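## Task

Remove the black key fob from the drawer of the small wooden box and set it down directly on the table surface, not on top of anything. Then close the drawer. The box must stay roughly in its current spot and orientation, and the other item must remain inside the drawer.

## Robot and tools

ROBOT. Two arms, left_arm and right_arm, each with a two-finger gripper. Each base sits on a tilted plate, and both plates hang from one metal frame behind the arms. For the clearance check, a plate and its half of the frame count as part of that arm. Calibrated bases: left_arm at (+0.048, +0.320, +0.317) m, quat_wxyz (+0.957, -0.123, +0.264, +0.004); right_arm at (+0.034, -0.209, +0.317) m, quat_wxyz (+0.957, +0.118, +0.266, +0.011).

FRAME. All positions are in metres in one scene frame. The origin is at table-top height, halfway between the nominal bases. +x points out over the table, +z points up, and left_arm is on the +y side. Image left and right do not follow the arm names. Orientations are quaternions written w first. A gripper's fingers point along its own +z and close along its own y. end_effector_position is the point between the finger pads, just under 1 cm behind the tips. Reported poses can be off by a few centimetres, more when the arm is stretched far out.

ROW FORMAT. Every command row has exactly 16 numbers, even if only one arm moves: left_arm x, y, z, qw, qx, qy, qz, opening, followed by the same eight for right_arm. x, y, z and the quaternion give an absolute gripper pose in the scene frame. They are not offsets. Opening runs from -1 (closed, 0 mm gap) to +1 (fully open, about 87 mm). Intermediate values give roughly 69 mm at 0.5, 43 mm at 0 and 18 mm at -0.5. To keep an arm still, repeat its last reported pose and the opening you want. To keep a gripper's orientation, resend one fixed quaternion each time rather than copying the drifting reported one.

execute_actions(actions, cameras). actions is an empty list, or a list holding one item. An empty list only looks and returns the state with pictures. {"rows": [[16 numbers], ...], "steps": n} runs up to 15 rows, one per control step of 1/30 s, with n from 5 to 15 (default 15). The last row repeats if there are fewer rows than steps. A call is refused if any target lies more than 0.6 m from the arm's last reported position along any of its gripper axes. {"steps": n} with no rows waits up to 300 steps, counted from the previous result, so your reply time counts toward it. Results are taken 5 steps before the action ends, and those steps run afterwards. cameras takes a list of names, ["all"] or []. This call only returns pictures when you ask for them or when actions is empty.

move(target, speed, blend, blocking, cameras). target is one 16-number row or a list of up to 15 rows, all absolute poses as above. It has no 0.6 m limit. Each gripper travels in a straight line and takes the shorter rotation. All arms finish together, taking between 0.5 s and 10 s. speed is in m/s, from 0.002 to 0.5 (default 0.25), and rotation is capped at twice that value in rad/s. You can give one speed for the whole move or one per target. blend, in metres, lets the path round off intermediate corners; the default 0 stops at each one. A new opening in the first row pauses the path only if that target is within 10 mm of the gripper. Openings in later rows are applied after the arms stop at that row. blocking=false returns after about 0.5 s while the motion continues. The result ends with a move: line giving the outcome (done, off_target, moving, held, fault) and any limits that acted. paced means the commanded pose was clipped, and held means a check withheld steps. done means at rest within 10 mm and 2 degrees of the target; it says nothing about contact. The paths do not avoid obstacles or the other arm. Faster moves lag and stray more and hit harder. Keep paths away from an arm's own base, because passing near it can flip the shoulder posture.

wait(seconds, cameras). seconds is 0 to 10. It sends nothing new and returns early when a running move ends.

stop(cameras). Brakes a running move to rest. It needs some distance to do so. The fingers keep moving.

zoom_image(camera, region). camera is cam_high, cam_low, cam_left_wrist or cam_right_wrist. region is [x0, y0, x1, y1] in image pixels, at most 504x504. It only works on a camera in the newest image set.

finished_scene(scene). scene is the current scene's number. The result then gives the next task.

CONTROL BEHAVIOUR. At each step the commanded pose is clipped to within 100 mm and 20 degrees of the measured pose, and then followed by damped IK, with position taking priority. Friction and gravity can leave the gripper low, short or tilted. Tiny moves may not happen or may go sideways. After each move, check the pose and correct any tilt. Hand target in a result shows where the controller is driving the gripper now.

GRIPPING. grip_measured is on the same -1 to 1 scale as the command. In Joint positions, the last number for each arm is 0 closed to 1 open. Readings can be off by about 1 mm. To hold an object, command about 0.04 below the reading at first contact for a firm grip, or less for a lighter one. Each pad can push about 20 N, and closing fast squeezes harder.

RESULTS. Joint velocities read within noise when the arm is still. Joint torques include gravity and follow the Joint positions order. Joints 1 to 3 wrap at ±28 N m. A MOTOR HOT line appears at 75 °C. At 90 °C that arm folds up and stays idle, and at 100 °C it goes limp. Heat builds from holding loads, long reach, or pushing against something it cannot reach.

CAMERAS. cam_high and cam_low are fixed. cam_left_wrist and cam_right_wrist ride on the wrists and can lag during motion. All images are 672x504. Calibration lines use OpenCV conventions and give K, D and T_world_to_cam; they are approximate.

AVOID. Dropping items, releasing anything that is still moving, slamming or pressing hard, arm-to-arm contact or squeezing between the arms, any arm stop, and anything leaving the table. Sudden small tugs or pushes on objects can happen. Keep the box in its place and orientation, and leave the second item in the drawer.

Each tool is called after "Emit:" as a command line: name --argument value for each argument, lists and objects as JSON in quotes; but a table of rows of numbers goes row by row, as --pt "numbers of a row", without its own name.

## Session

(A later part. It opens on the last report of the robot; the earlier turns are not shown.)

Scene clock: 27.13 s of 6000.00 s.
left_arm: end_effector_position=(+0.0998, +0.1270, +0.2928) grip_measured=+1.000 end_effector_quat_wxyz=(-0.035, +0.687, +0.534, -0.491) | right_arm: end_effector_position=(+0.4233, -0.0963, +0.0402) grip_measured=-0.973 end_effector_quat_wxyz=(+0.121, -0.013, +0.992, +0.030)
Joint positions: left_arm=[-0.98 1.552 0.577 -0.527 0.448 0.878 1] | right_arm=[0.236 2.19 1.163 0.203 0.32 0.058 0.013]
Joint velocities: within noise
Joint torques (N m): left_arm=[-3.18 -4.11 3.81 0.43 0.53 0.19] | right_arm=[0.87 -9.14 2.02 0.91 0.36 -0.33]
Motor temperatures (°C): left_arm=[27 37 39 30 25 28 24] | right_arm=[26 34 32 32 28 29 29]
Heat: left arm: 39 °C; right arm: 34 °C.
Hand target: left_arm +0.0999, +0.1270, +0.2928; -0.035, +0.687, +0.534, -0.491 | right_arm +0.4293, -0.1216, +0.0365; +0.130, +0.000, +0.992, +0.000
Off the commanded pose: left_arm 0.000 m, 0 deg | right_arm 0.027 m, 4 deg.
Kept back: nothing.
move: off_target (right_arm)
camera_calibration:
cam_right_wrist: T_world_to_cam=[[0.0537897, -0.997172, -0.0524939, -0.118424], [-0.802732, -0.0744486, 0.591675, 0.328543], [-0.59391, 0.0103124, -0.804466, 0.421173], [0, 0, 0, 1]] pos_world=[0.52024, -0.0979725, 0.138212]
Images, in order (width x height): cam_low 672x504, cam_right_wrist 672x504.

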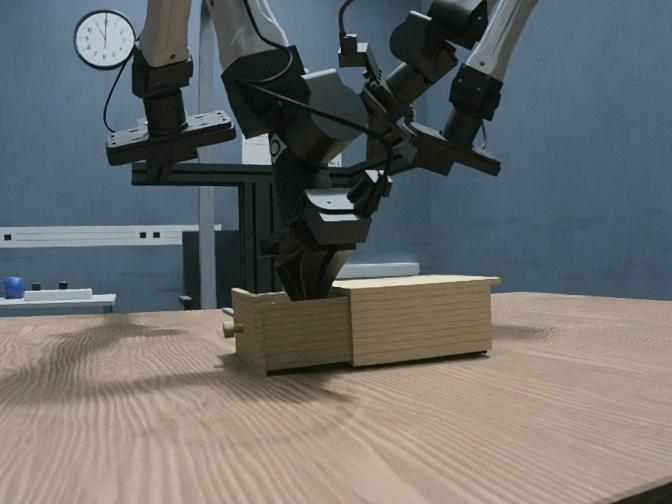

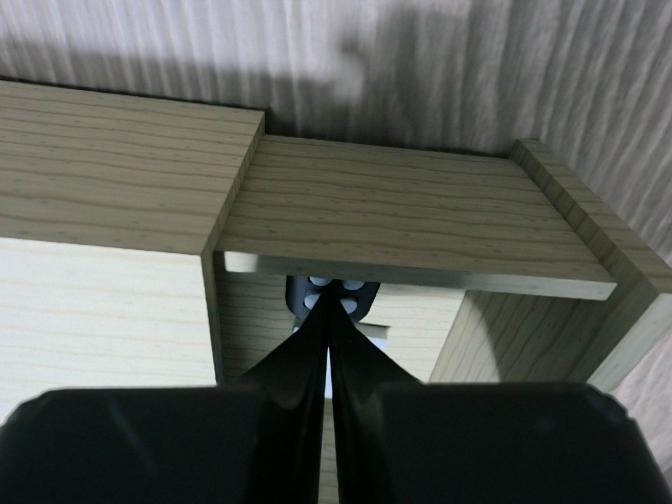

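Emit:
move --target '[0.0998, 0.1270, 0.2928, -0.035, 0.687, 0.534, -0.491, 1, 0.430, -0.137, 0.038, 0.1305, 0, 0.9914, 0, -1]' --speed 0.04 --cameras '["cam_right_wrist", "cam_low"]'

Scene clock: 28.10 s of 6000.00 s.
left_arm: end_effector_position=(+0.0998, +0.1270, +0.2928) grip_measured=+1.000 end_effector_quat_wxyz=(-0.035, +0.687, +0.534, -0.491) | right_arm: end_effector_position=(+0.4235, -0.0978, +0.0403) grip_measured=-0.973 end_effector_quat_wxyz=(+0.123, -0.008, +0.991, +0.056)
Joint positions: left_arm=[-0.98 1.552 0.577 -0.527 0.448 0.878 1] | right_arm=[0.21 2.176 1.143 0.223 0.25 0.052 0.013]
Joint velocities: within noise
Joint torques (N m): left_arm=[-3.19 -4.08 3.79 0.42 0.54 0.2] | right_arm=[-0.03 -9.94 1.69 0.71 0.77 -0.49]
Motor temperatures (°C): left_arm=[27 37 39 30 25 28 24] | right_arm=[26 34 32 32 28 29 29]
Heat: left arm: 39 °C; right arm: 34 °C.
Hand target: left_arm +0.0999, +0.1270, +0.2928; -0.035, +0.687, +0.534, -0.491 | right_arm +0.4289, -0.1359, +0.0387; +0.128, +0.000, +0.992, +0.001
Off the commanded pose: left_arm 0.000 m, 0 deg | right_arm 0.040 m, 7 deg.
Kept back: nothing.
move: off_target (right_arm)
camera_calibration:
cam_right_wrist: T_world_to_cam=[[0.050306, -0.993036, -0.106526, -0.1159], [-0.804737, -0.103473, 0.584544, 0.326765], [-0.591496, 0.0563198, -0.804339, 0.4249], [0, 0, 0, 1]] pos_world=[0.520117, -0.105212, 0.138409]
Images, in order (width x height): cam_low 672x504, cam_right_wrist 672x504.

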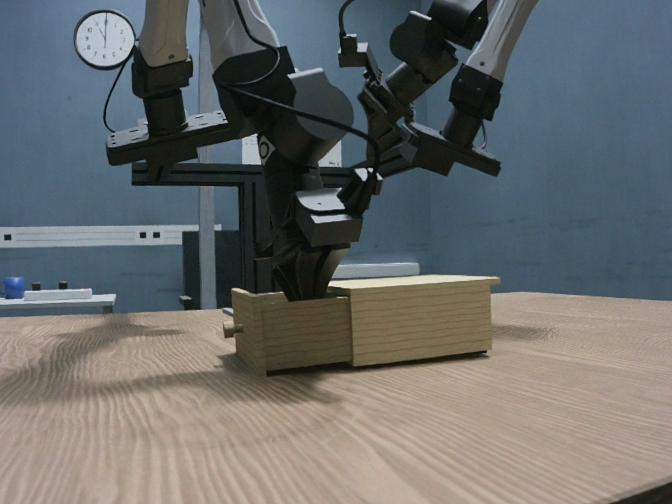

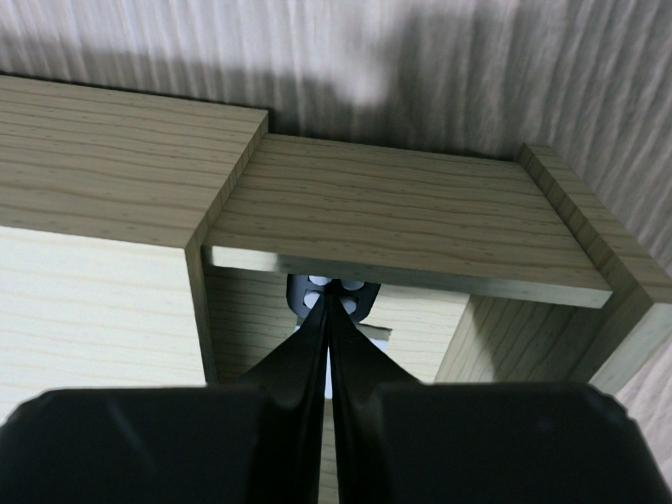

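Emit:
move --target '[0.0998, 0.1270, 0.2928, -0.035, 0.687, 0.534, -0.491, 1, 0.430, -0.160, 0.042, 0.1305, 0, 0.9914, 0, -1]' --speed 0.04 --cameras '["cam_right_wrist", "cam_low"]'

Scene clock: 29.60 s of 6000.00 s.
left_arm: end_effector_position=(+0.0998, +0.1270, +0.2928) grip_measured=+1.000 end_effector_quat_wxyz=(-0.035, +0.687, +0.534, -0.491) | right_arm: end_effector_position=(+0.4229, -0.1422, +0.0383) grip_measured=-0.973 end_effector_quat_wxyz=(+0.119, -0.002, +0.993, +0.023)
Joint positions: left_arm=[-0.98 1.552 0.577 -0.527 0.448 0.878 1] | right_arm=[0.131 2.138 1.109 0.225 0.264 0 0.013]
Joint velocities: within noise
Joint torques (N m): left_arm=[-3.18 -4.05 3.79 0.43 0.54 0.18] | right_arm=[1.85 -10.26 1.76 0.75 0.29 -0.48]
Motor temperatures (°C): left_arm=[27 37 39 30 25 28 24] | right_arm=[26 35 31 32 28 29 29]
Heat: left arm: 39 °C; right arm: 35 °C.
Hand target: left_arm +0.0999, +0.1270, +0.2928; -0.035, +0.687, +0.534, -0.491 | right_arm +0.4297, -0.1598, +0.0420; +0.130, +0.000, +0.992, +0.000
Off the commanded pose: left_arm 0.000 m, 0 deg | right_arm 0.020 m, 3 deg.
Kept back: nothing.
move: off_target (right_arm)
camera_calibration:
cam_right_wrist: T_world_to_cam=[[0.0295789, -0.998702, -0.0414696, -0.154729], [-0.802068, -0.0484725, 0.595262, 0.329165], [-0.5965, 0.0156543, -0.802461, 0.421642], [0, 0, 0, 1]] pos_world=[0.520099, -0.145173, 0.135995]
Images, in order (width x height): cam_low 672x504, cam_right_wrist 672x504.

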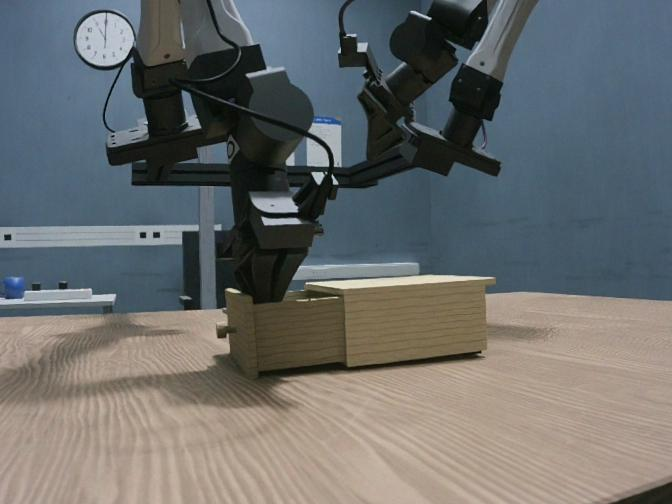

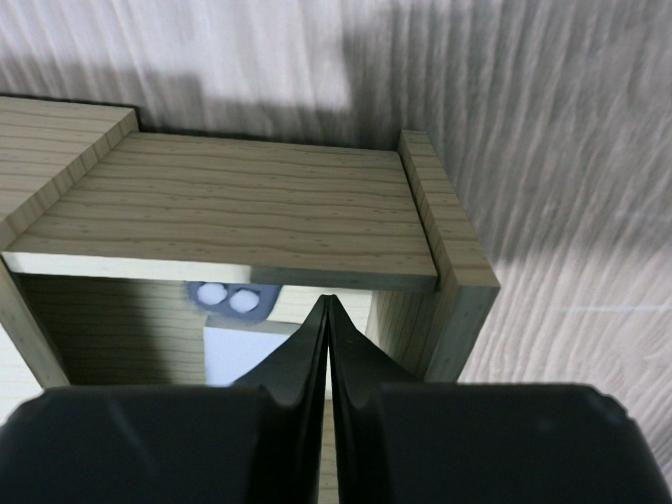

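Emit:
move --pt "0.0998 0.1270 0.2928 -0.035 0.687 0.534 -0.491 1 0.423 -0.138 0.12 0.1305 0 0.9914 0 -1" --pt "0.0998 0.1270 0.2928 -0.035 0.687 0.534 -0.491 1 0.431 -0.112 0.12 0.0693 0.0085 0.9901 0.1216 -0.04" --speed 0.12 --blend 0.02 --cameras '["cam_right_wrist", "cam_low", "cam_high"]'

Scene clock: 34.83 s of 6000.00 s.
left_arm: end_effector_position=(+0.0998, +0.1270, +0.2928) grip_measured=+1.000 end_effector_quat_wxyz=(-0.035, +0.687, +0.534, -0.491) | right_arm: end_effector_position=(+0.4279, -0.1099, +0.1219) grip_measured=-0.040 end_effector_quat_wxyz=(+0.072, +0.000, +0.990, +0.119)
Joint positions: left_arm=[-0.98 1.552 0.577 -0.527 0.448 0.878 1] | right_arm=[0.184 1.909 1.154 -0.142 0.103 0.086 0.48]
Joint velocities: within noise
Joint torques (N m): left_arm=[-3.12 -4.08 3.77 0.43 0.55 0.19] | right_arm=[2.77 -7.66 6.06 0.38 -0.23 -0.07]
Motor temperatures (°C): left_arm=[27 37 39 30 25 28 24] | right_arm=[26 36 31 31 28 29 29]
Heat: left arm: 39 °C; right arm: 36 °C.
Hand target: left_arm +0.0999, +0.1270, +0.2928; -0.035, +0.687, +0.534, -0.491 | right_arm +0.4309, -0.1120, +0.1200; +0.069, +0.008, +0.990, +0.122
Off the commanded pose: left_arm 0.000 m, 0 deg | right_arm 0.004 m, 1 deg.
Kept back: nothing.
move: done
camera_calibration:
cam_right_wrist: T_world_to_cam=[[0.037257, -0.971245, -0.235148, -0.095802], [-0.741102, -0.184707, 0.645485, 0.237794], [-0.670358, 0.15022, -0.726674, 0.52841], [0, 0, 0, 1]] pos_world=[0.534023, -0.128503, 0.207962]
Images, in order (width x height): cam_high 672x504, cam_low 672x504, cam_right_wrist 672x504.

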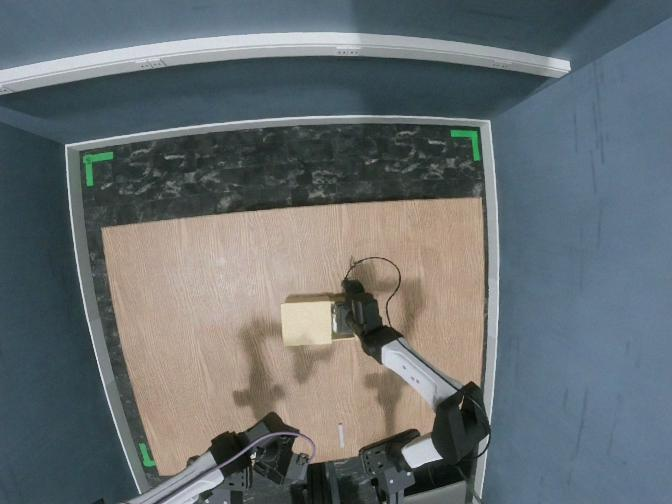

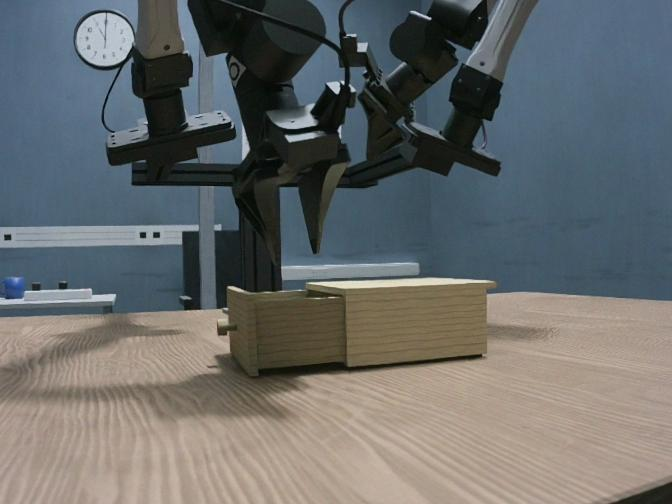

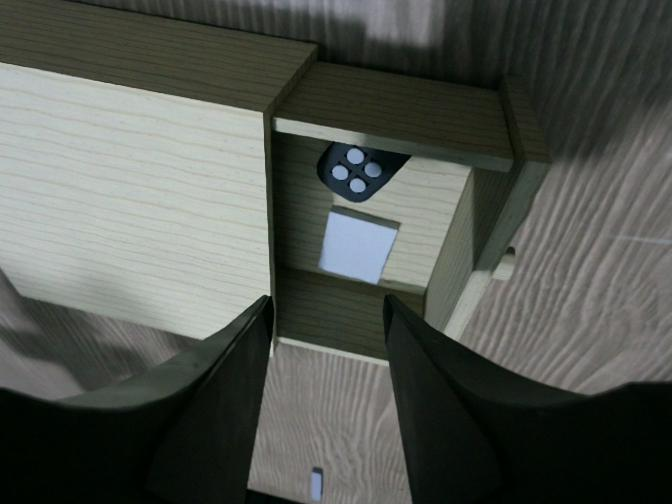

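Emit:
zoom_image --camera "cam_right_wrist" --region '[250, 100, 530, 330]'

Scaled by 1.800 from the camera's 672x504 image, which has a finer 960x720 frame.

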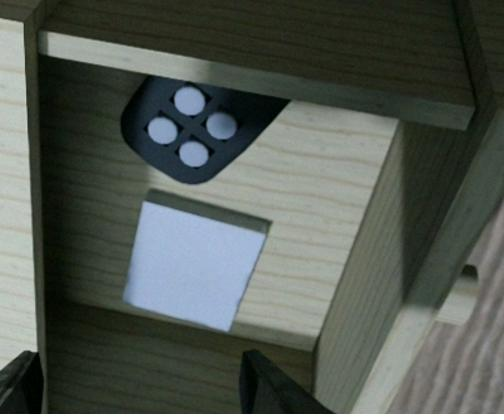

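Emit:
move --target '[0.0998, 0.1270, 0.2928, -0.035, 0.687, 0.534, -0.491, 1, 0.40, -0.12, 0.20, 0.2164, 0, 0.9763, 0, -0.04]' --speed 0.15 --cameras '["cam_right_wrist", "cam_high"]'

Emit:
zoom_image --camera "cam_right_wrist" --region '[200, 20, 480, 280]'

Scene clock: 37.03 s of 6000.00 s.
left_arm: end_effector_position=(+0.0998, +0.1270, +0.2928) grip_measured=+1.000 end_effector_quat_wxyz=(-0.035, +0.687, +0.534, -0.491) | right_arm: end_effector_position=(+0.3918, -0.1204, +0.1892) grip_measured=-0.040 end_effector_quat_wxyz=(+0.195, -0.011, +0.981, -0.002)
Joint positions: left_arm=[-0.98 1.552 0.577 -0.527 0.448 0.878 1] | right_arm=[0.404 1.574 0.754 0.102 0.519 0.115 0.48]
Joint velocities: within noise
Joint torques (N m): left_arm=[-3.18 -4.04 3.82 0.43 0.53 0.19] | right_arm=[4.56 -8.98 3.89 0.97 0.18 -0.11]
Motor temperatures (°C): left_arm=[27 37 39 30 25 28 24] | right_arm=[26 36 31 31 28 29 29]
Heat: left arm: 39 °C; right arm: 36 °C.
Hand target: left_arm +0.0999, +0.1270, +0.2928; -0.035, +0.687, +0.534, -0.491 | right_arm +0.3998, -0.1200, +0.1997; +0.216, +0.000, +0.976, +0.000
Off the commanded pose: left_arm 0.000 m, 0 deg | right_arm 0.014 m, 3 deg.
Kept back: nothing.
move: off_target (right_arm)
camera_calibration:
cam_right_wrist: T_world_to_cam=[[0.0395228, -0.999102, 0.0152747, -0.140483], [-0.883903, -0.0278285, 0.466841, 0.274358], [-0.465997, -0.0319522, -0.884209, 0.482464], [0, 0, 0, 1]] pos_world=[0.472885, -0.117306, 0.300663]
Images, in order (width x height): cam_high 672x504, cam_right_wrist 672x504.

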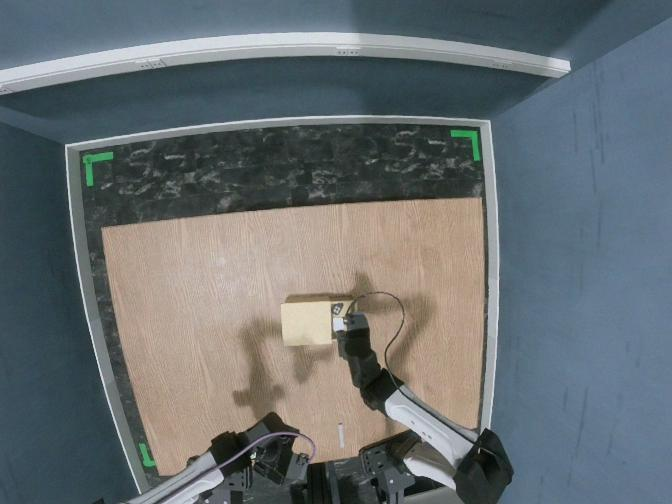

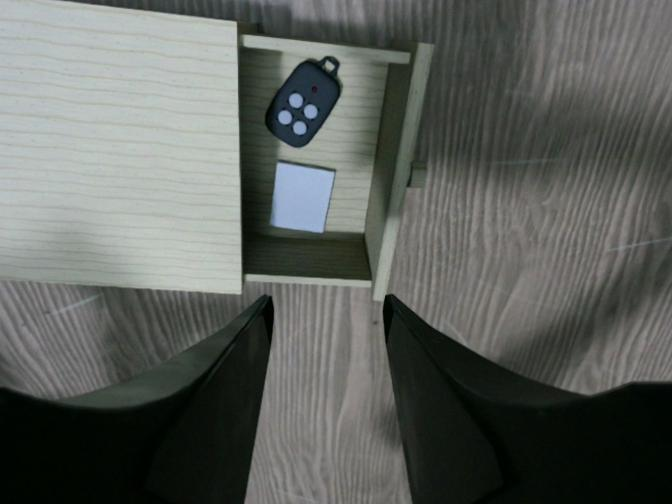

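Scaled by 1.800 from the camera's 672x504 image, which has a finer 960x720 frame.

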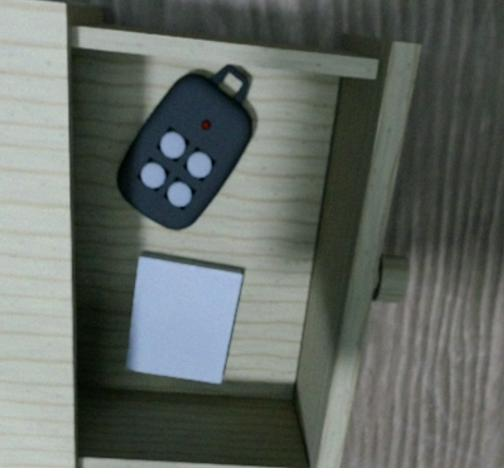

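Emit:
move --target '[0.0998, 0.1270, 0.2928, -0.035, 0.687, 0.534, -0.491, 1, 0.452, -0.086, 0.10, 0.0864, 0.0114, 0.9877, 0.130, -1]' --speed 0.12 --cameras '["cam_right_wrist"]'

Scene clock: 40.60 s of 6000.00 s.
left_arm: end_effector_position=(+0.0998, +0.1270, +0.2928) grip_measured=+1.000 end_effector_quat_wxyz=(-0.035, +0.687, +0.534, -0.491) | right_arm: end_effector_position=(+0.4524, -0.0852, +0.1058) grip_measured=-0.973 end_effector_quat_wxyz=(+0.095, +0.007, +0.987, +0.128)
Joint positions: left_arm=[-0.98 1.552 0.577 -0.527 0.448 0.878 1] | right_arm=[0.216 2.014 1.25 -0.088 0.112 0.115 0.013]
Joint velocities: within noise
Joint torques (N m): left_arm=[-3.18 -4.05 3.81 0.42 0.53 0.18] | right_arm=[3.37 -7.28 6.22 0.48 -0.26 -0.14]
Motor temperatures (°C): left_arm=[27 37 39 30 25 28 24] | right_arm=[26 36 32 31 28 29 29]
Heat: left arm: 39 °C; right arm: 36 °C.
Hand target: left_arm +0.0999, +0.1270, +0.2928; -0.035, +0.687, +0.534, -0.491 | right_arm +0.4517, -0.0861, +0.1000; +0.086, +0.012, +0.988, +0.130
Off the commanded pose: left_arm 0.000 m, 0 deg | right_arm 0.006 m, 1 deg.
Kept back: nothing.
move: done
camera_calibration:
cam_right_wrist: T_world_to_cam=[[0.0304296, -0.967472, -0.251143, -0.0713739], [-0.771694, -0.18243, 0.609269, 0.288801], [-0.635266, 0.175265, -0.752143, 0.518321], [0, 0, 0, 1]] pos_world=[0.554309, -0.10721, 0.195969]
Images, in order (width x height): cam_right_wrist 672x504.

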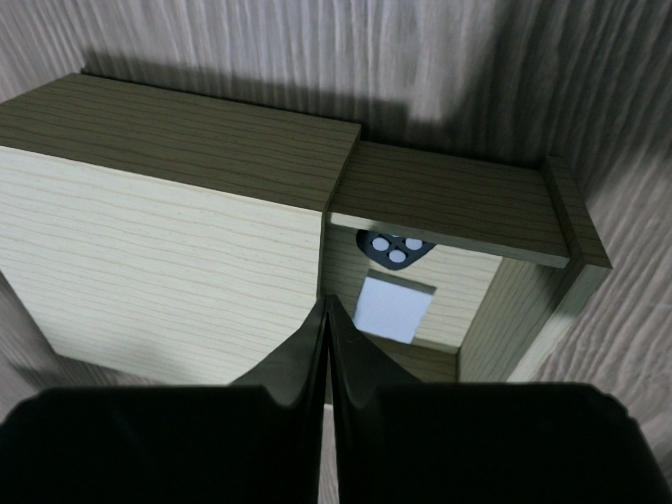

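Emit:
move --target '[0.0998, 0.1270, 0.2928, -0.035, 0.687, 0.534, -0.491, 1, 0.453, -0.0855, 0.045, 0.0864, 0.0114, 0.9877, 0.130, -1]' --speed 0.06 --cameras '["cam_right_wrist", "cam_low"]'

Scene clock: 42.30 s of 6000.00 s.
left_arm: end_effector_position=(+0.0998, +0.1270, +0.2928) grip_measured=+1.000 end_effector_quat_wxyz=(-0.035, +0.687, +0.534, -0.491) | right_arm: end_effector_position=(+0.4439, -0.0836, +0.0513) grip_measured=-0.973 end_effector_quat_wxyz=(+0.074, +0.009, +0.989, +0.128)
Joint positions: left_arm=[-0.98 1.552 0.577 -0.527 0.448 0.878 1] | right_arm=[0.176 2.189 1.325 -0.023 0.084 0.098 0.013]
Joint velocities: within noise
Joint torques (N m): left_arm=[-3.25 -4.11 3.84 0.44 0.53 0.2] | right_arm=[3.3 -7.66 5.63 0.77 -0.21 -0.3]
Motor temperatures (°C): left_arm=[27 37 39 30 25 28 24] | right_arm=[26 36 32 31 28 29 29]
Heat: left arm: 39 °C; right arm: 36 °C.
Hand target: left_arm +0.0999, +0.1270, +0.2928; -0.035, +0.687, +0.534, -0.491 | right_arm +0.4526, -0.0858, +0.0453; +0.086, +0.011, +0.988, +0.130
Off the commanded pose: left_arm 0.000 m, 0 deg | right_arm 0.011 m, 1 deg.
Kept back: nothing.
move: off_target (right_arm)
camera_calibration:
cam_right_wrist: T_world_to_cam=[[0.0210061, -0.967395, -0.2524, -0.0790605], [-0.746163, -0.183198, 0.640062, 0.302756], [-0.665432, 0.174886, -0.725683, 0.483671], [0, 0, 0, 1]] pos_world=[0.549415, -0.105606, 0.137254]
Images, in order (width x height): cam_low 672x504, cam_right_wrist 672x504.

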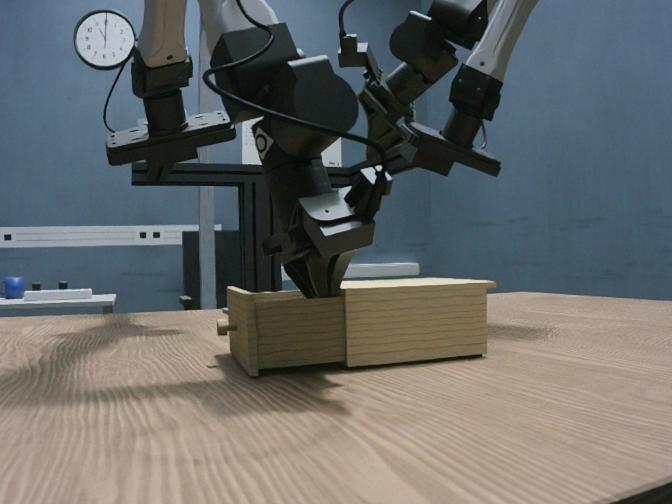

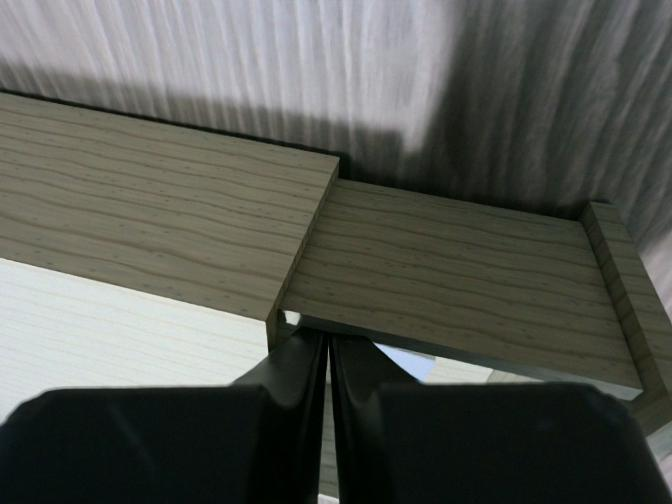

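Emit:
move --target '[0.0998, 0.1270, 0.2928, -0.035, 0.687, 0.534, -0.491, 1, 0.461, -0.0855, 0.046, 0.0864, 0.0114, 0.9877, 0.130, -1]' --speed 0.05 --cameras '[]'

Scene clock: 45.20 s of 6000.00 s.
left_arm: end_effector_position=(+0.0998, +0.1270, +0.2928) grip_measured=+1.000 end_effector_quat_wxyz=(-0.035, +0.687, +0.534, -0.491) | right_arm: end_effector_position=(+0.4457, -0.0833, +0.0527) grip_measured=-0.973 end_effector_quat_wxyz=(+0.066, +0.007, +0.989, +0.128)
Joint positions: left_arm=[-0.98 1.552 0.577 -0.527 0.448 0.878 1] | right_arm=[0.176 2.195 1.354 -0.064 0.08 0.097 0.013]
Joint velocities: within noise
Joint torques (N m): left_arm=[-3.21 -4.1 3.82 0.43 0.54 0.2] | right_arm=[3.36 -7.56 6.79 0.81 -0.19 -0.29]
Motor temperatures (°C): left_arm=[27 37 39 30 25 28 24] | right_arm=[26 37 32 31 28 29 29]
Heat: left arm: 39 °C; right arm: 37 °C.
Hand target: left_arm +0.0999, +0.1270, +0.2928; -0.035, +0.687, +0.534, -0.491 | right_arm +0.4606, -0.0860, +0.0468; +0.086, +0.011, +0.988, +0.130
Off the commanded pose: left_arm 0.000 m, 0 deg | right_arm 0.017 m, 2 deg.
Kept back: nothing.
move: off_target (right_arm)
No camera images: "cameras" was empty.

Emit:
move --pt "0.0998 0.1270 0.2928 -0.035 0.687 0.534 -0.491 1 0.450 -0.0855 0.085 0.2145 0.0282 0.9679 0.1274 -1" --pt "0.0998 0.1270 0.2928 -0.035 0.687 0.534 -0.491 1 0.455 -0.085 0.045 0.2145 0.0282 0.9679 0.1274 -1" --speed 0.06 --cameras '["cam_right_wrist"]'

Scene clock: 49.00 s of 6000.00 s.
left_arm: end_effector_position=(+0.0998, +0.1270, +0.2928) grip_measured=+1.000 end_effector_quat_wxyz=(-0.035, +0.687, +0.534, -0.491) | right_arm: end_effector_position=(+0.4510, -0.0830, +0.0502) grip_measured=-0.973 end_effector_quat_wxyz=(+0.209, +0.029, +0.969, +0.126)
Joint positions: left_arm=[-0.98 1.552 0.577 -0.527 0.448 0.878 1] | right_arm=[0.187 2.158 1.053 0.492 0.114 0.083 0.013]
Joint velocities: within noise
Joint torques (N m): left_arm=[-3.22 -4.07 3.81 0.42 0.54 0.19] | right_arm=[3.3 -6.91 3.95 1.14 -0.25 -0.29]
Motor temperatures (°C): left_arm=[27 37 39 30 25 27 24] | right_arm=[26 37 32 31 28 29 29]
Heat: left arm: 39 °C; right arm: 37 °C.
Hand target: left_arm +0.0999, +0.1270, +0.2928; -0.035, +0.687, +0.534, -0.491 | right_arm +0.4549, -0.0851, +0.0452; +0.214, +0.028, +0.968, +0.127
Off the commanded pose: left_arm 0.000 m, 0 deg | right_arm 0.007 m, 1 deg.
Kept back: nothing.
move: done
camera_calibration:
cam_right_wrist: T_world_to_cam=[[0.0163861, -0.968015, -0.250357, -0.0769527], [-0.898895, -0.123913, 0.420278, 0.393775], [-0.437858, 0.218158, -0.872174, 0.395808], [0, 0, 0, 1]] pos_world=[0.528531, -0.112047, 0.160453]
Images, in order (width x height): cam_right_wrist 672x504.

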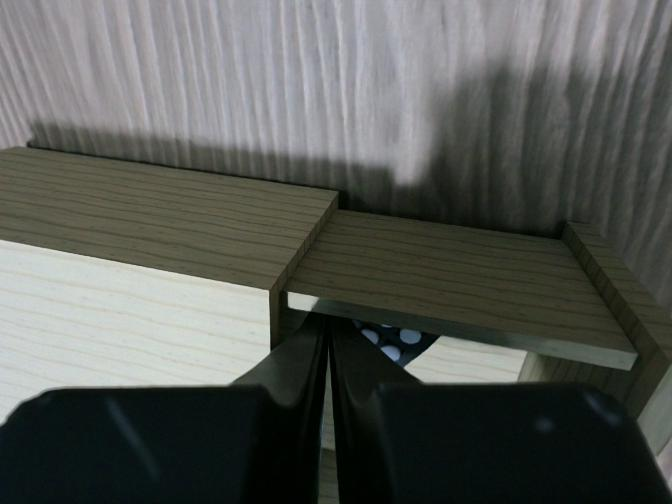

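Emit:
move --target '[0.0998, 0.1270, 0.2928, -0.035, 0.687, 0.534, -0.491, 1, 0.456, -0.085, 0.022, 0.2145, 0.0282, 0.9679, 0.1274, -1]' --speed 0.04 --cameras '["cam_right_wrist"]'

Scene clock: 50.03 s of 6000.00 s.
left_arm: end_effector_position=(+0.0998, +0.1270, +0.2928) grip_measured=+1.000 end_effector_quat_wxyz=(-0.035, +0.687, +0.534, -0.491) | right_arm: end_effector_position=(+0.4459, -0.0843, +0.0295) grip_measured=-0.973 end_effector_quat_wxyz=(+0.200, +0.025, +0.972, +0.124)
Joint positions: left_arm=[-0.98 1.552 0.577 -0.527 0.448 0.878 1] | right_arm=[0.171 2.227 1.088 0.506 0.104 0.069 0.013]
Joint velocities: within noise
Joint torques (N m): left_arm=[-3.21 -4.07 3.81 0.42 0.54 0.19] | right_arm=[3.07 -5.98 5.08 1.27 -0.31 -0.22]
Motor temperatures (°C): left_arm=[27 37 39 30 25 27 23] | right_arm=[26 37 32 31 28 29 29]
Heat: left arm: 39 °C; right arm: 37 °C.
Hand target: left_arm +0.0999, +0.1270, +0.2928; -0.035, +0.687, +0.534, -0.491 | right_arm +0.4556, -0.0855, +0.0227; +0.214, +0.028, +0.968, +0.127
Off the commanded pose: left_arm 0.000 m, 0 deg | right_arm 0.013 m, 2 deg.
Kept back: nothing.
move: off_target (right_arm)
camera_calibration:
cam_right_wrist: T_world_to_cam=[[0.0199494, -0.969557, -0.244053, -0.0851921], [-0.890048, -0.128415, 0.437406, 0.392784], [-0.45543, 0.208493, -0.865514, 0.382671], [0, 0, 0, 1]] pos_world=[0.525576, -0.111943, 0.13861]
Images, in order (width x height): cam_right_wrist 672x504.

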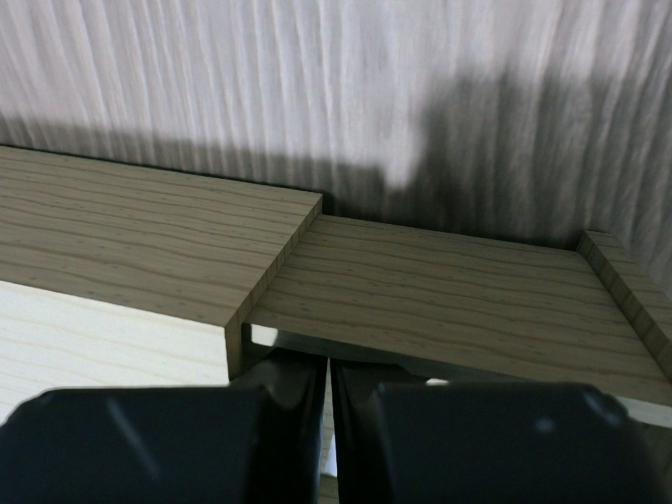

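Emit:
move --target '[0.0998, 0.1270, 0.2928, -0.035, 0.687, 0.534, -0.491, 1, 0.444, -0.101, 0.026, 0.2145, 0.0282, 0.9679, 0.1274, -1]' --speed 0.04 --cameras '["cam_right_wrist"]'

Scene clock: 51.03 s of 6000.00 s.
left_arm: end_effector_position=(+0.0998, +0.1270, +0.2928) grip_measured=+1.000 end_effector_quat_wxyz=(-0.035, +0.687, +0.534, -0.491) | right_arm: end_effector_position=(+0.4449, -0.0860, +0.0296) grip_measured=-0.973 end_effector_quat_wxyz=(+0.214, +0.028, +0.965, +0.146)
Joint positions: left_arm=[-0.98 1.552 0.577 -0.527 0.448 0.878 1] | right_arm=[0.147 2.227 1.05 0.579 0.043 0.063 0.013]
Joint velocities: within noise
Joint torques (N m): left_arm=[-3.22 -4.05 3.79 0.43 0.55 0.19] | right_arm=[2.14 -8.7 1.35 0.93 0.05 -0.4]
Motor temperatures (°C): left_arm=[27 37 39 30 25 27 23] | right_arm=[26 37 32 31 28 29 29]
Heat: left arm: 39 °C; right arm: 37 °C.
Hand target: left_arm +0.0999, +0.1270, +0.2928; -0.035, +0.687, +0.534, -0.491 | right_arm +0.4439, -0.1008, +0.0262; +0.214, +0.028, +0.968, +0.128
Off the commanded pose: left_arm 0.000 m, 0 deg | right_arm 0.015 m, 2 deg.
Kept back: nothing.
move: off_target (right_arm)
camera_calibration:
cam_right_wrist: T_world_to_cam=[[0.02879, -0.957761, -0.286119, -0.0884979], [-0.903227, -0.147543, 0.403004, 0.396883], [-0.428197, 0.246828, -0.869323, 0.373955], [0, 0, 0, 1]] pos_world=[0.52115, -0.118505, 0.139821]
Images, in order (width x height): cam_right_wrist 672x504.

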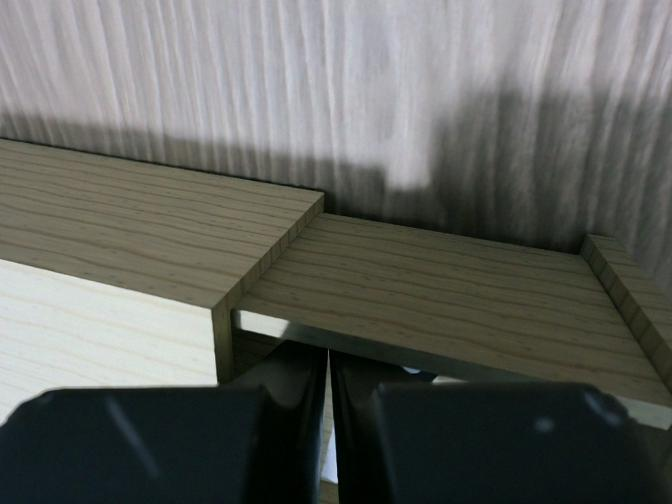

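Emit:
move --target '[0.0998, 0.1270, 0.2928, -0.035, 0.687, 0.534, -0.491, 1, 0.440, -0.112, 0.028, 0.2145, 0.0282, 0.9679, 0.1274, -1]' --speed 0.04 --cameras '["cam_right_wrist", "cam_low"]'

Scene clock: 52.00 s of 6000.00 s.
left_arm: end_effector_position=(+0.0998, +0.1270, +0.2928) grip_measured=+1.000 end_effector_quat_wxyz=(-0.035, +0.687, +0.534, -0.491) | right_arm: end_effector_position=(+0.4419, -0.0919, +0.0288) grip_measured=-0.973 end_effector_quat_wxyz=(+0.220, +0.028, +0.963, +0.154)
Joint positions: left_arm=[-0.98 1.552 0.577 -0.527 0.448 0.878 1] | right_arm=[0.125 2.224 1.024 0.614 0.008 0.053 0.013]
Joint velocities: within noise
Joint torques (N m): left_arm=[-3.21 -4.11 3.82 0.43 0.54 0.19] | right_arm=[1.7 -10.04 0.77 0.78 0.18 -0.42]
Motor temperatures (°C): left_arm=[27 37 39 30 25 27 23] | right_arm=[26 37 32 31 28 29 29]
Heat: left arm: 39 °C; right arm: 37 °C.
Hand target: left_arm +0.0999, +0.1270, +0.2928; -0.035, +0.687, +0.534, -0.491 | right_arm +0.4400, -0.1116, +0.0279; +0.215, +0.028, +0.968, +0.128
Off the commanded pose: left_arm 0.000 m, 0 deg | right_arm 0.020 m, 3 deg.
Kept back: nothing.
move: off_target (right_arm)
camera_calibration:
cam_right_wrist: T_world_to_cam=[[0.0339985, -0.952748, -0.301852, -0.0956398], [-0.907465, -0.155975, 0.390101, 0.395109], [-0.418749, 0.260658, -0.869889, 0.370452], [0, 0, 0, 1]] pos_world=[0.516926, -0.126055, 0.139251]
Images, in order (width x height): cam_low 672x504, cam_right_wrist 672x504.

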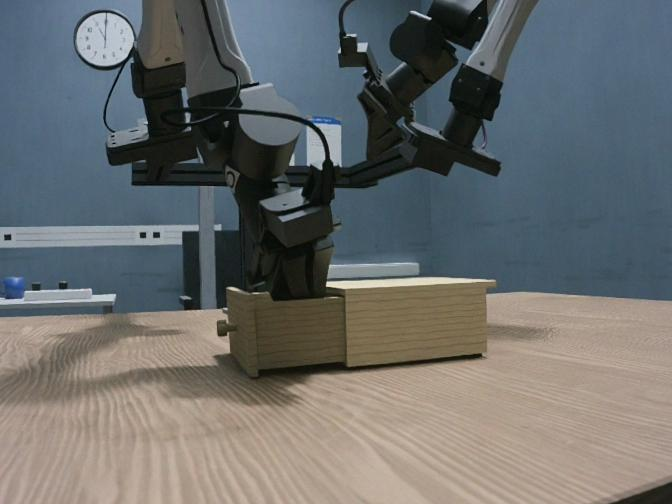

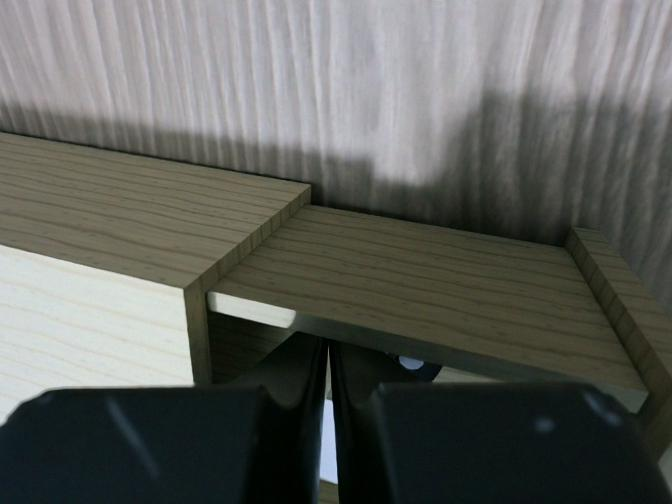

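Emit:
move --target '[0.0998, 0.1270, 0.2928, -0.035, 0.687, 0.534, -0.491, 1, 0.437, -0.119, 0.028, 0.2145, 0.0282, 0.9679, 0.1274, -1]' --speed 0.03 --cameras '[]'

Scene clock: 52.93 s of 6000.00 s.
left_arm: end_effector_position=(+0.0998, +0.1270, +0.2928) grip_measured=+1.000 end_effector_quat_wxyz=(-0.035, +0.687, +0.534, -0.491) | right_arm: end_effector_position=(+0.4381, -0.1000, +0.0279) grip_measured=-0.973 end_effector_quat_wxyz=(+0.218, +0.028, +0.964, +0.153)
Joint positions: left_arm=[-0.98 1.552 0.577 -0.527 0.448 0.878 1] | right_arm=[0.107 2.216 1.005 0.622 -0.004 0.042 0.013]
Joint velocities: within noise
Joint torques (N m): left_arm=[-3.28 -4.04 3.82 0.43 0.54 0.19] | right_arm=[1.58 -9.92 0.66 0.78 0.13 -0.38]
Motor temperatures (°C): left_arm=[27 37 39 30 25 27 23] | right_arm=[26 37 31 31 28 29 29]
Heat: left arm: 39 °C; right arm: 37 °C.
Hand target: left_arm +0.0999, +0.1270, +0.2928; -0.035, +0.687, +0.534, -0.491 | right_arm +0.4370, -0.1186, +0.0278; +0.215, +0.028, +0.968, +0.128
Off the commanded pose: left_arm 0.000 m, 0 deg | right_arm 0.019 m, 3 deg.
Kept back: nothing.
move: off_target (right_arm)
No camera images: "cameras" was empty.

Emit:
move --pt "0.0998 0.1270 0.2928 -0.035 0.687 0.534 -0.491 1 0.438 -0.099 0.11 0.2164 0 0.9763 0 -1" --pt "0.0998 0.1270 0.2928 -0.035 0.687 0.534 -0.491 1 0.40 -0.12 0.20 0.2164 0 0.9763 0 -1" --speed 0.15 --blend 0.02 --cameras '["cam_right_wrist"]'

Emit:
zoom_image --camera "cam_right_wrist" --region '[200, 20, 480, 280]'

Scene clock: 55.40 s of 6000.00 s.
left_arm: end_effector_position=(+0.0998, +0.1270, +0.2928) grip_measured=+1.000 end_effector_quat_wxyz=(-0.035, +0.687, +0.534, -0.491) | right_arm: end_effector_position=(+0.3994, -0.1202, +0.1919) grip_measured=-0.973 end_effector_quat_wxyz=(+0.210, -0.004, +0.978, -0.001)
Joint positions: left_arm=[-0.98 1.552 0.577 -0.527 0.448 0.878 1] | right_arm=[0.403 1.57 0.754 0.132 0.521 0.11 0.013]
Joint velocities: within noise
Joint torques (N m): left_arm=[-3.22 -4.11 3.84 0.44 0.55 0.19] | right_arm=[4.63 -8.79 3.99 0.78 0.13 -0.02]
Motor temperatures (°C): left_arm=[27 37 39 30 25 27 23] | right_arm=[26 38 31 31 28 29 29]
Heat: left arm: 39 °C; right arm: 38 °C.
Hand target: left_arm +0.0999, +0.1270, +0.2928; -0.035, +0.687, +0.534, -0.491 | right_arm +0.4002, -0.1200, +0.1997; +0.217, +0.000, +0.976, +0.000
Off the commanded pose: left_arm 0.000 m, 0 deg | right_arm 0.008 m, 1 deg.
Kept back: nothing.
move: done
camera_calibration:
cam_right_wrist: T_world_to_cam=[[0.0275084, -0.999565, 0.0106176, -0.134955], [-0.897462, -0.020018, 0.440637, 0.291206], [-0.440233, -0.0216501, -0.897623, 0.481925], [0, 0, 0, 1]] pos_world=[0.477218, -0.118633, 0.305703]
Images, in order (width x height): cam_right_wrist 672x504.

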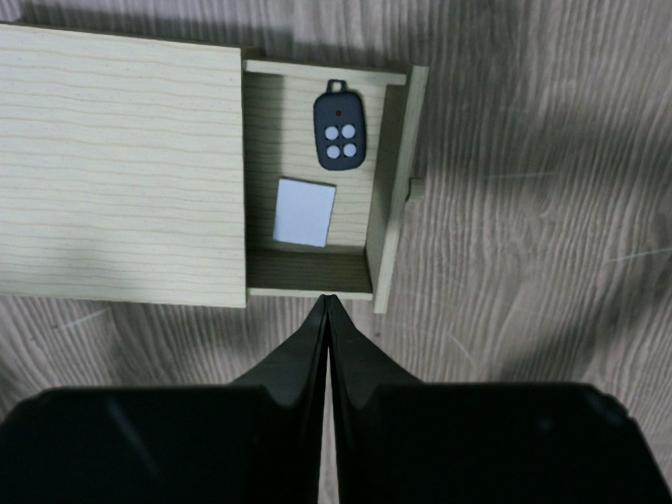

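Scaled by 1.800 from the camera's 672x504 image, which has a finer 960x720 frame.

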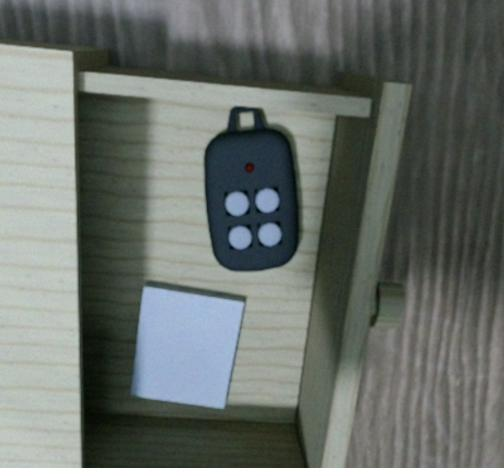

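Emit:
move --target '[0.0998, 0.1270, 0.2928, -0.035, 0.687, 0.534, -0.491, 1, 0.432, -0.1235, 0.11, 0.0696, -0.0049, 0.9951, -0.0696, -0.04]' --speed 0.12 --cameras '["cam_right_wrist", "cam_low"]'

Emit:
zoom_image --camera "cam_right_wrist" --region '[180, 120, 520, 360]'

Scene clock: 58.33 s of 6000.00 s.
left_arm: end_effector_position=(+0.0998, +0.1270, +0.2928) grip_measured=+1.000 end_effector_quat_wxyz=(-0.035, +0.687, +0.534, -0.491) | right_arm: end_effector_position=(+0.4318, -0.1186, +0.1155) grip_measured=-0.040 end_effector_quat_wxyz=(+0.076, -0.011, +0.995, -0.060)
Joint positions: left_arm=[-0.98 1.552 0.577 -0.527 0.448 0.878 1] | right_arm=[0.314 2.012 1.258 -0.219 0.535 0.16 0.48]
Joint velocities: within noise
Joint torques (N m): left_arm=[-3.18 -4.08 3.85 0.44 0.55 0.19] | right_arm=[3.71 -7.05 6.31 0.3 0.16 -0.03]
Motor temperatures (°C): left_arm=[27 37 39 30 25 27 23] | right_arm=[26 38 31 31 28 29 29]
Heat: left arm: 39 °C; right arm: 38 °C.
Hand target: left_arm +0.0999, +0.1270, +0.2928; -0.035, +0.687, +0.534, -0.491 | right_arm +0.4318, -0.1235, +0.1101; +0.070, -0.005, +0.995, -0.069
Off the commanded pose: left_arm 0.000 m, 0 deg | right_arm 0.007 m, 2 deg.
Kept back: nothing.
move: done
camera_calibration:
cam_right_wrist: T_world_to_cam=[[0.034215, -0.991883, 0.122464, -0.148375], [-0.748319, 0.0557962, 0.660988, 0.273086], [-0.662456, -0.114258, -0.740336, 0.494525], [0, 0, 0, 1]] pos_world=[0.537033, -0.105905, 0.203779]
Images, in order (width x height): cam_low 672x504, cam_right_wrist 672x504.

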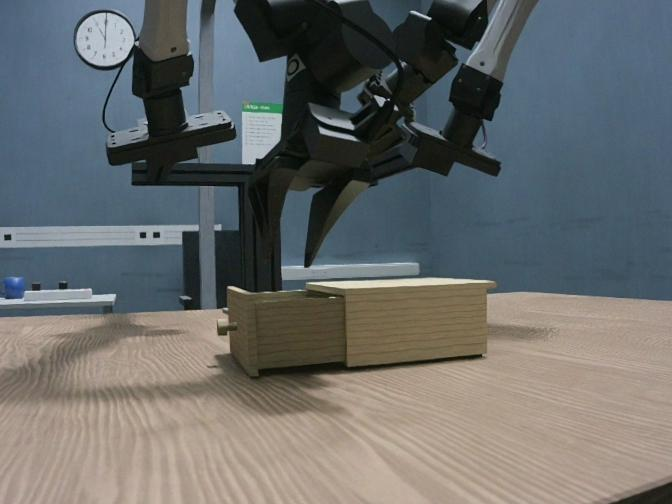

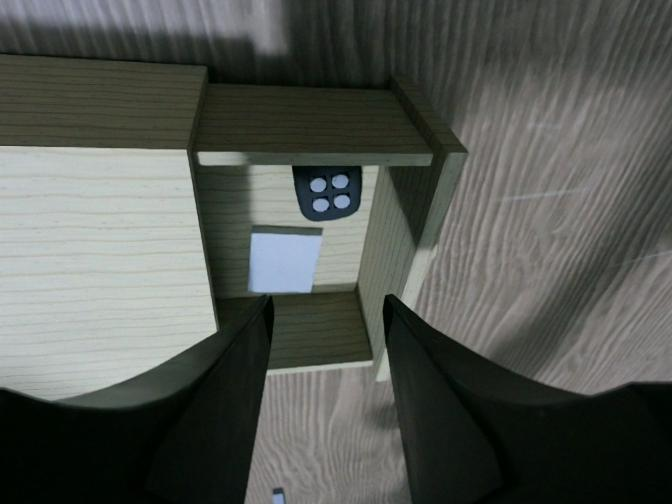

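Scaled by 1.482 from the camera's 672x504 image, which has a finer 960x720 frame.

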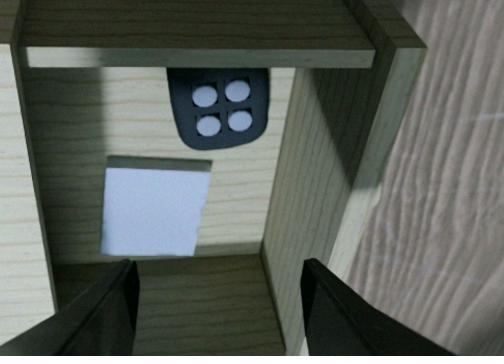

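Emit:
move --target '[0.0998, 0.1270, 0.2928, -0.035, 0.687, 0.534, -0.491, 1, 0.433, -0.1285, 0.100, 0.0696, -0.0055, 0.9945, -0.0783, -0.04]' --speed 0.08 --cameras '[]'

Scene clock: 59.43 s of 6000.00 s.
left_arm: end_effector_position=(+0.0998, +0.1270, +0.2928) grip_measured=+1.000 end_effector_quat_wxyz=(-0.035, +0.687, +0.534, -0.491) | right_arm: end_effector_position=(+0.4272, -0.1242, +0.1059) grip_measured=-0.040 end_effector_quat_wxyz=(+0.065, -0.010, +0.995, -0.070)
Joint positions: left_arm=[-0.98 1.552 0.577 -0.527 0.448 0.878 1] | right_arm=[0.3 2.041 1.267 -0.221 0.544 0.16 0.48]
Joint velocities: within noise
Joint torques (N m): left_arm=[-3.21 -4.04 3.79 0.44 0.55 0.17] | right_arm=[3.66 -7.13 5.94 0.5 0.25 -0.16]
Motor temperatures (°C): left_arm=[27 37 39 30 25 27 23] | right_arm=[26 38 32 31 28 29 29]
Heat: left arm: 39 °C; right arm: 38 °C.
Hand target: left_arm +0.0999, +0.1270, +0.2928; -0.035, +0.687, +0.534, -0.491 | right_arm +0.4328, -0.1285, +0.1003; +0.070, -0.006, +0.994, -0.078
Off the commanded pose: left_arm 0.000 m, 0 deg | right_arm 0.009 m, 1 deg.
Kept back: nothing.
move: done
No camera images: "cameras" was empty.

Emit:
move --target '[0.0998, 0.1270, 0.2928, -0.035, 0.687, 0.534, -0.491, 1, 0.436, -0.129, 0.055, 0.0696, -0.0055, 0.9945, -0.0783, -0.04]' --speed 0.06 --cameras '["cam_right_wrist", "cam_low"]'

Scene clock: 60.93 s of 6000.00 s.
left_arm: end_effector_position=(+0.0998, +0.1270, +0.2928) grip_measured=+1.000 end_effector_quat_wxyz=(-0.035, +0.687, +0.534, -0.491) | right_arm: end_effector_position=(+0.4321, -0.1278, +0.0619) grip_measured=-0.040 end_effector_quat_wxyz=(+0.067, -0.008, +0.994, -0.080)
Joint positions: left_arm=[-0.98 1.552 0.577 -0.527 0.448 0.878 1] | right_arm=[0.258 2.181 1.329 -0.123 0.542 0.124 0.48]
Joint velocities: within noise
Joint torques (N m): left_arm=[-3.21 -4.03 3.82 0.43 0.54 0.19] | right_arm=[3.84 -7.43 5.26 0.52 -0.02 -0.22]
Motor temperatures (°C): left_arm=[27 37 39 30 25 27 23] | right_arm=[26 38 32 31 28 29 29]
Heat: left arm: 39 °C; right arm: 38 °C.
Hand target: left_arm +0.0999, +0.1270, +0.2928; -0.035, +0.687, +0.534, -0.491 | right_arm +0.4358, -0.1292, +0.0552; +0.070, -0.005, +0.994, -0.078
Off the commanded pose: left_arm 0.000 m, 0 deg | right_arm 0.008 m, 0 deg.
Kept back: nothing.
move: done
camera_calibration:
cam_right_wrist: T_world_to_cam=[[0.0251826, -0.986471, 0.161991, -0.148772], [-0.73572, 0.0914194, 0.671088, 0.307742], [-0.676818, -0.136079, -0.723464, 0.456296], [0, 0, 0, 1]] pos_world=[0.538988, -0.1128, 0.147692]
Images, in order (width x height): cam_low 672x504, cam_right_wrist 672x504.

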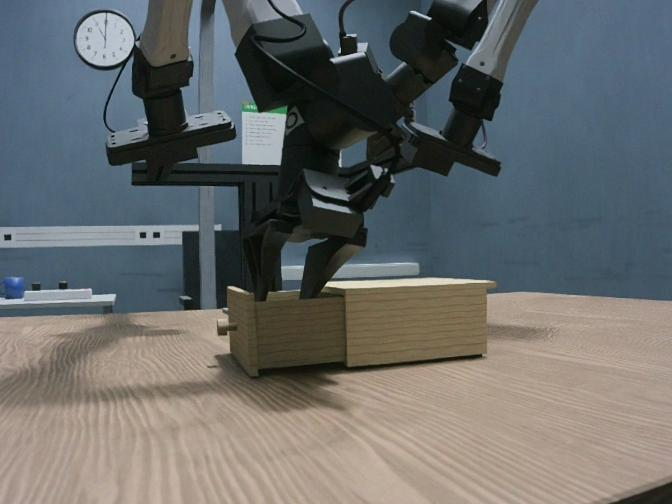

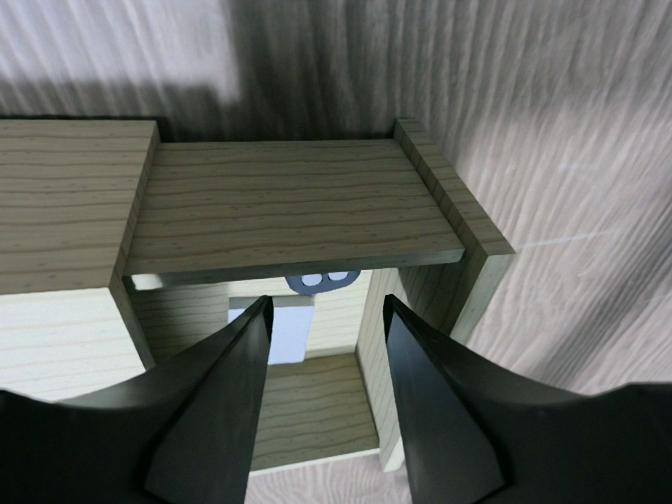

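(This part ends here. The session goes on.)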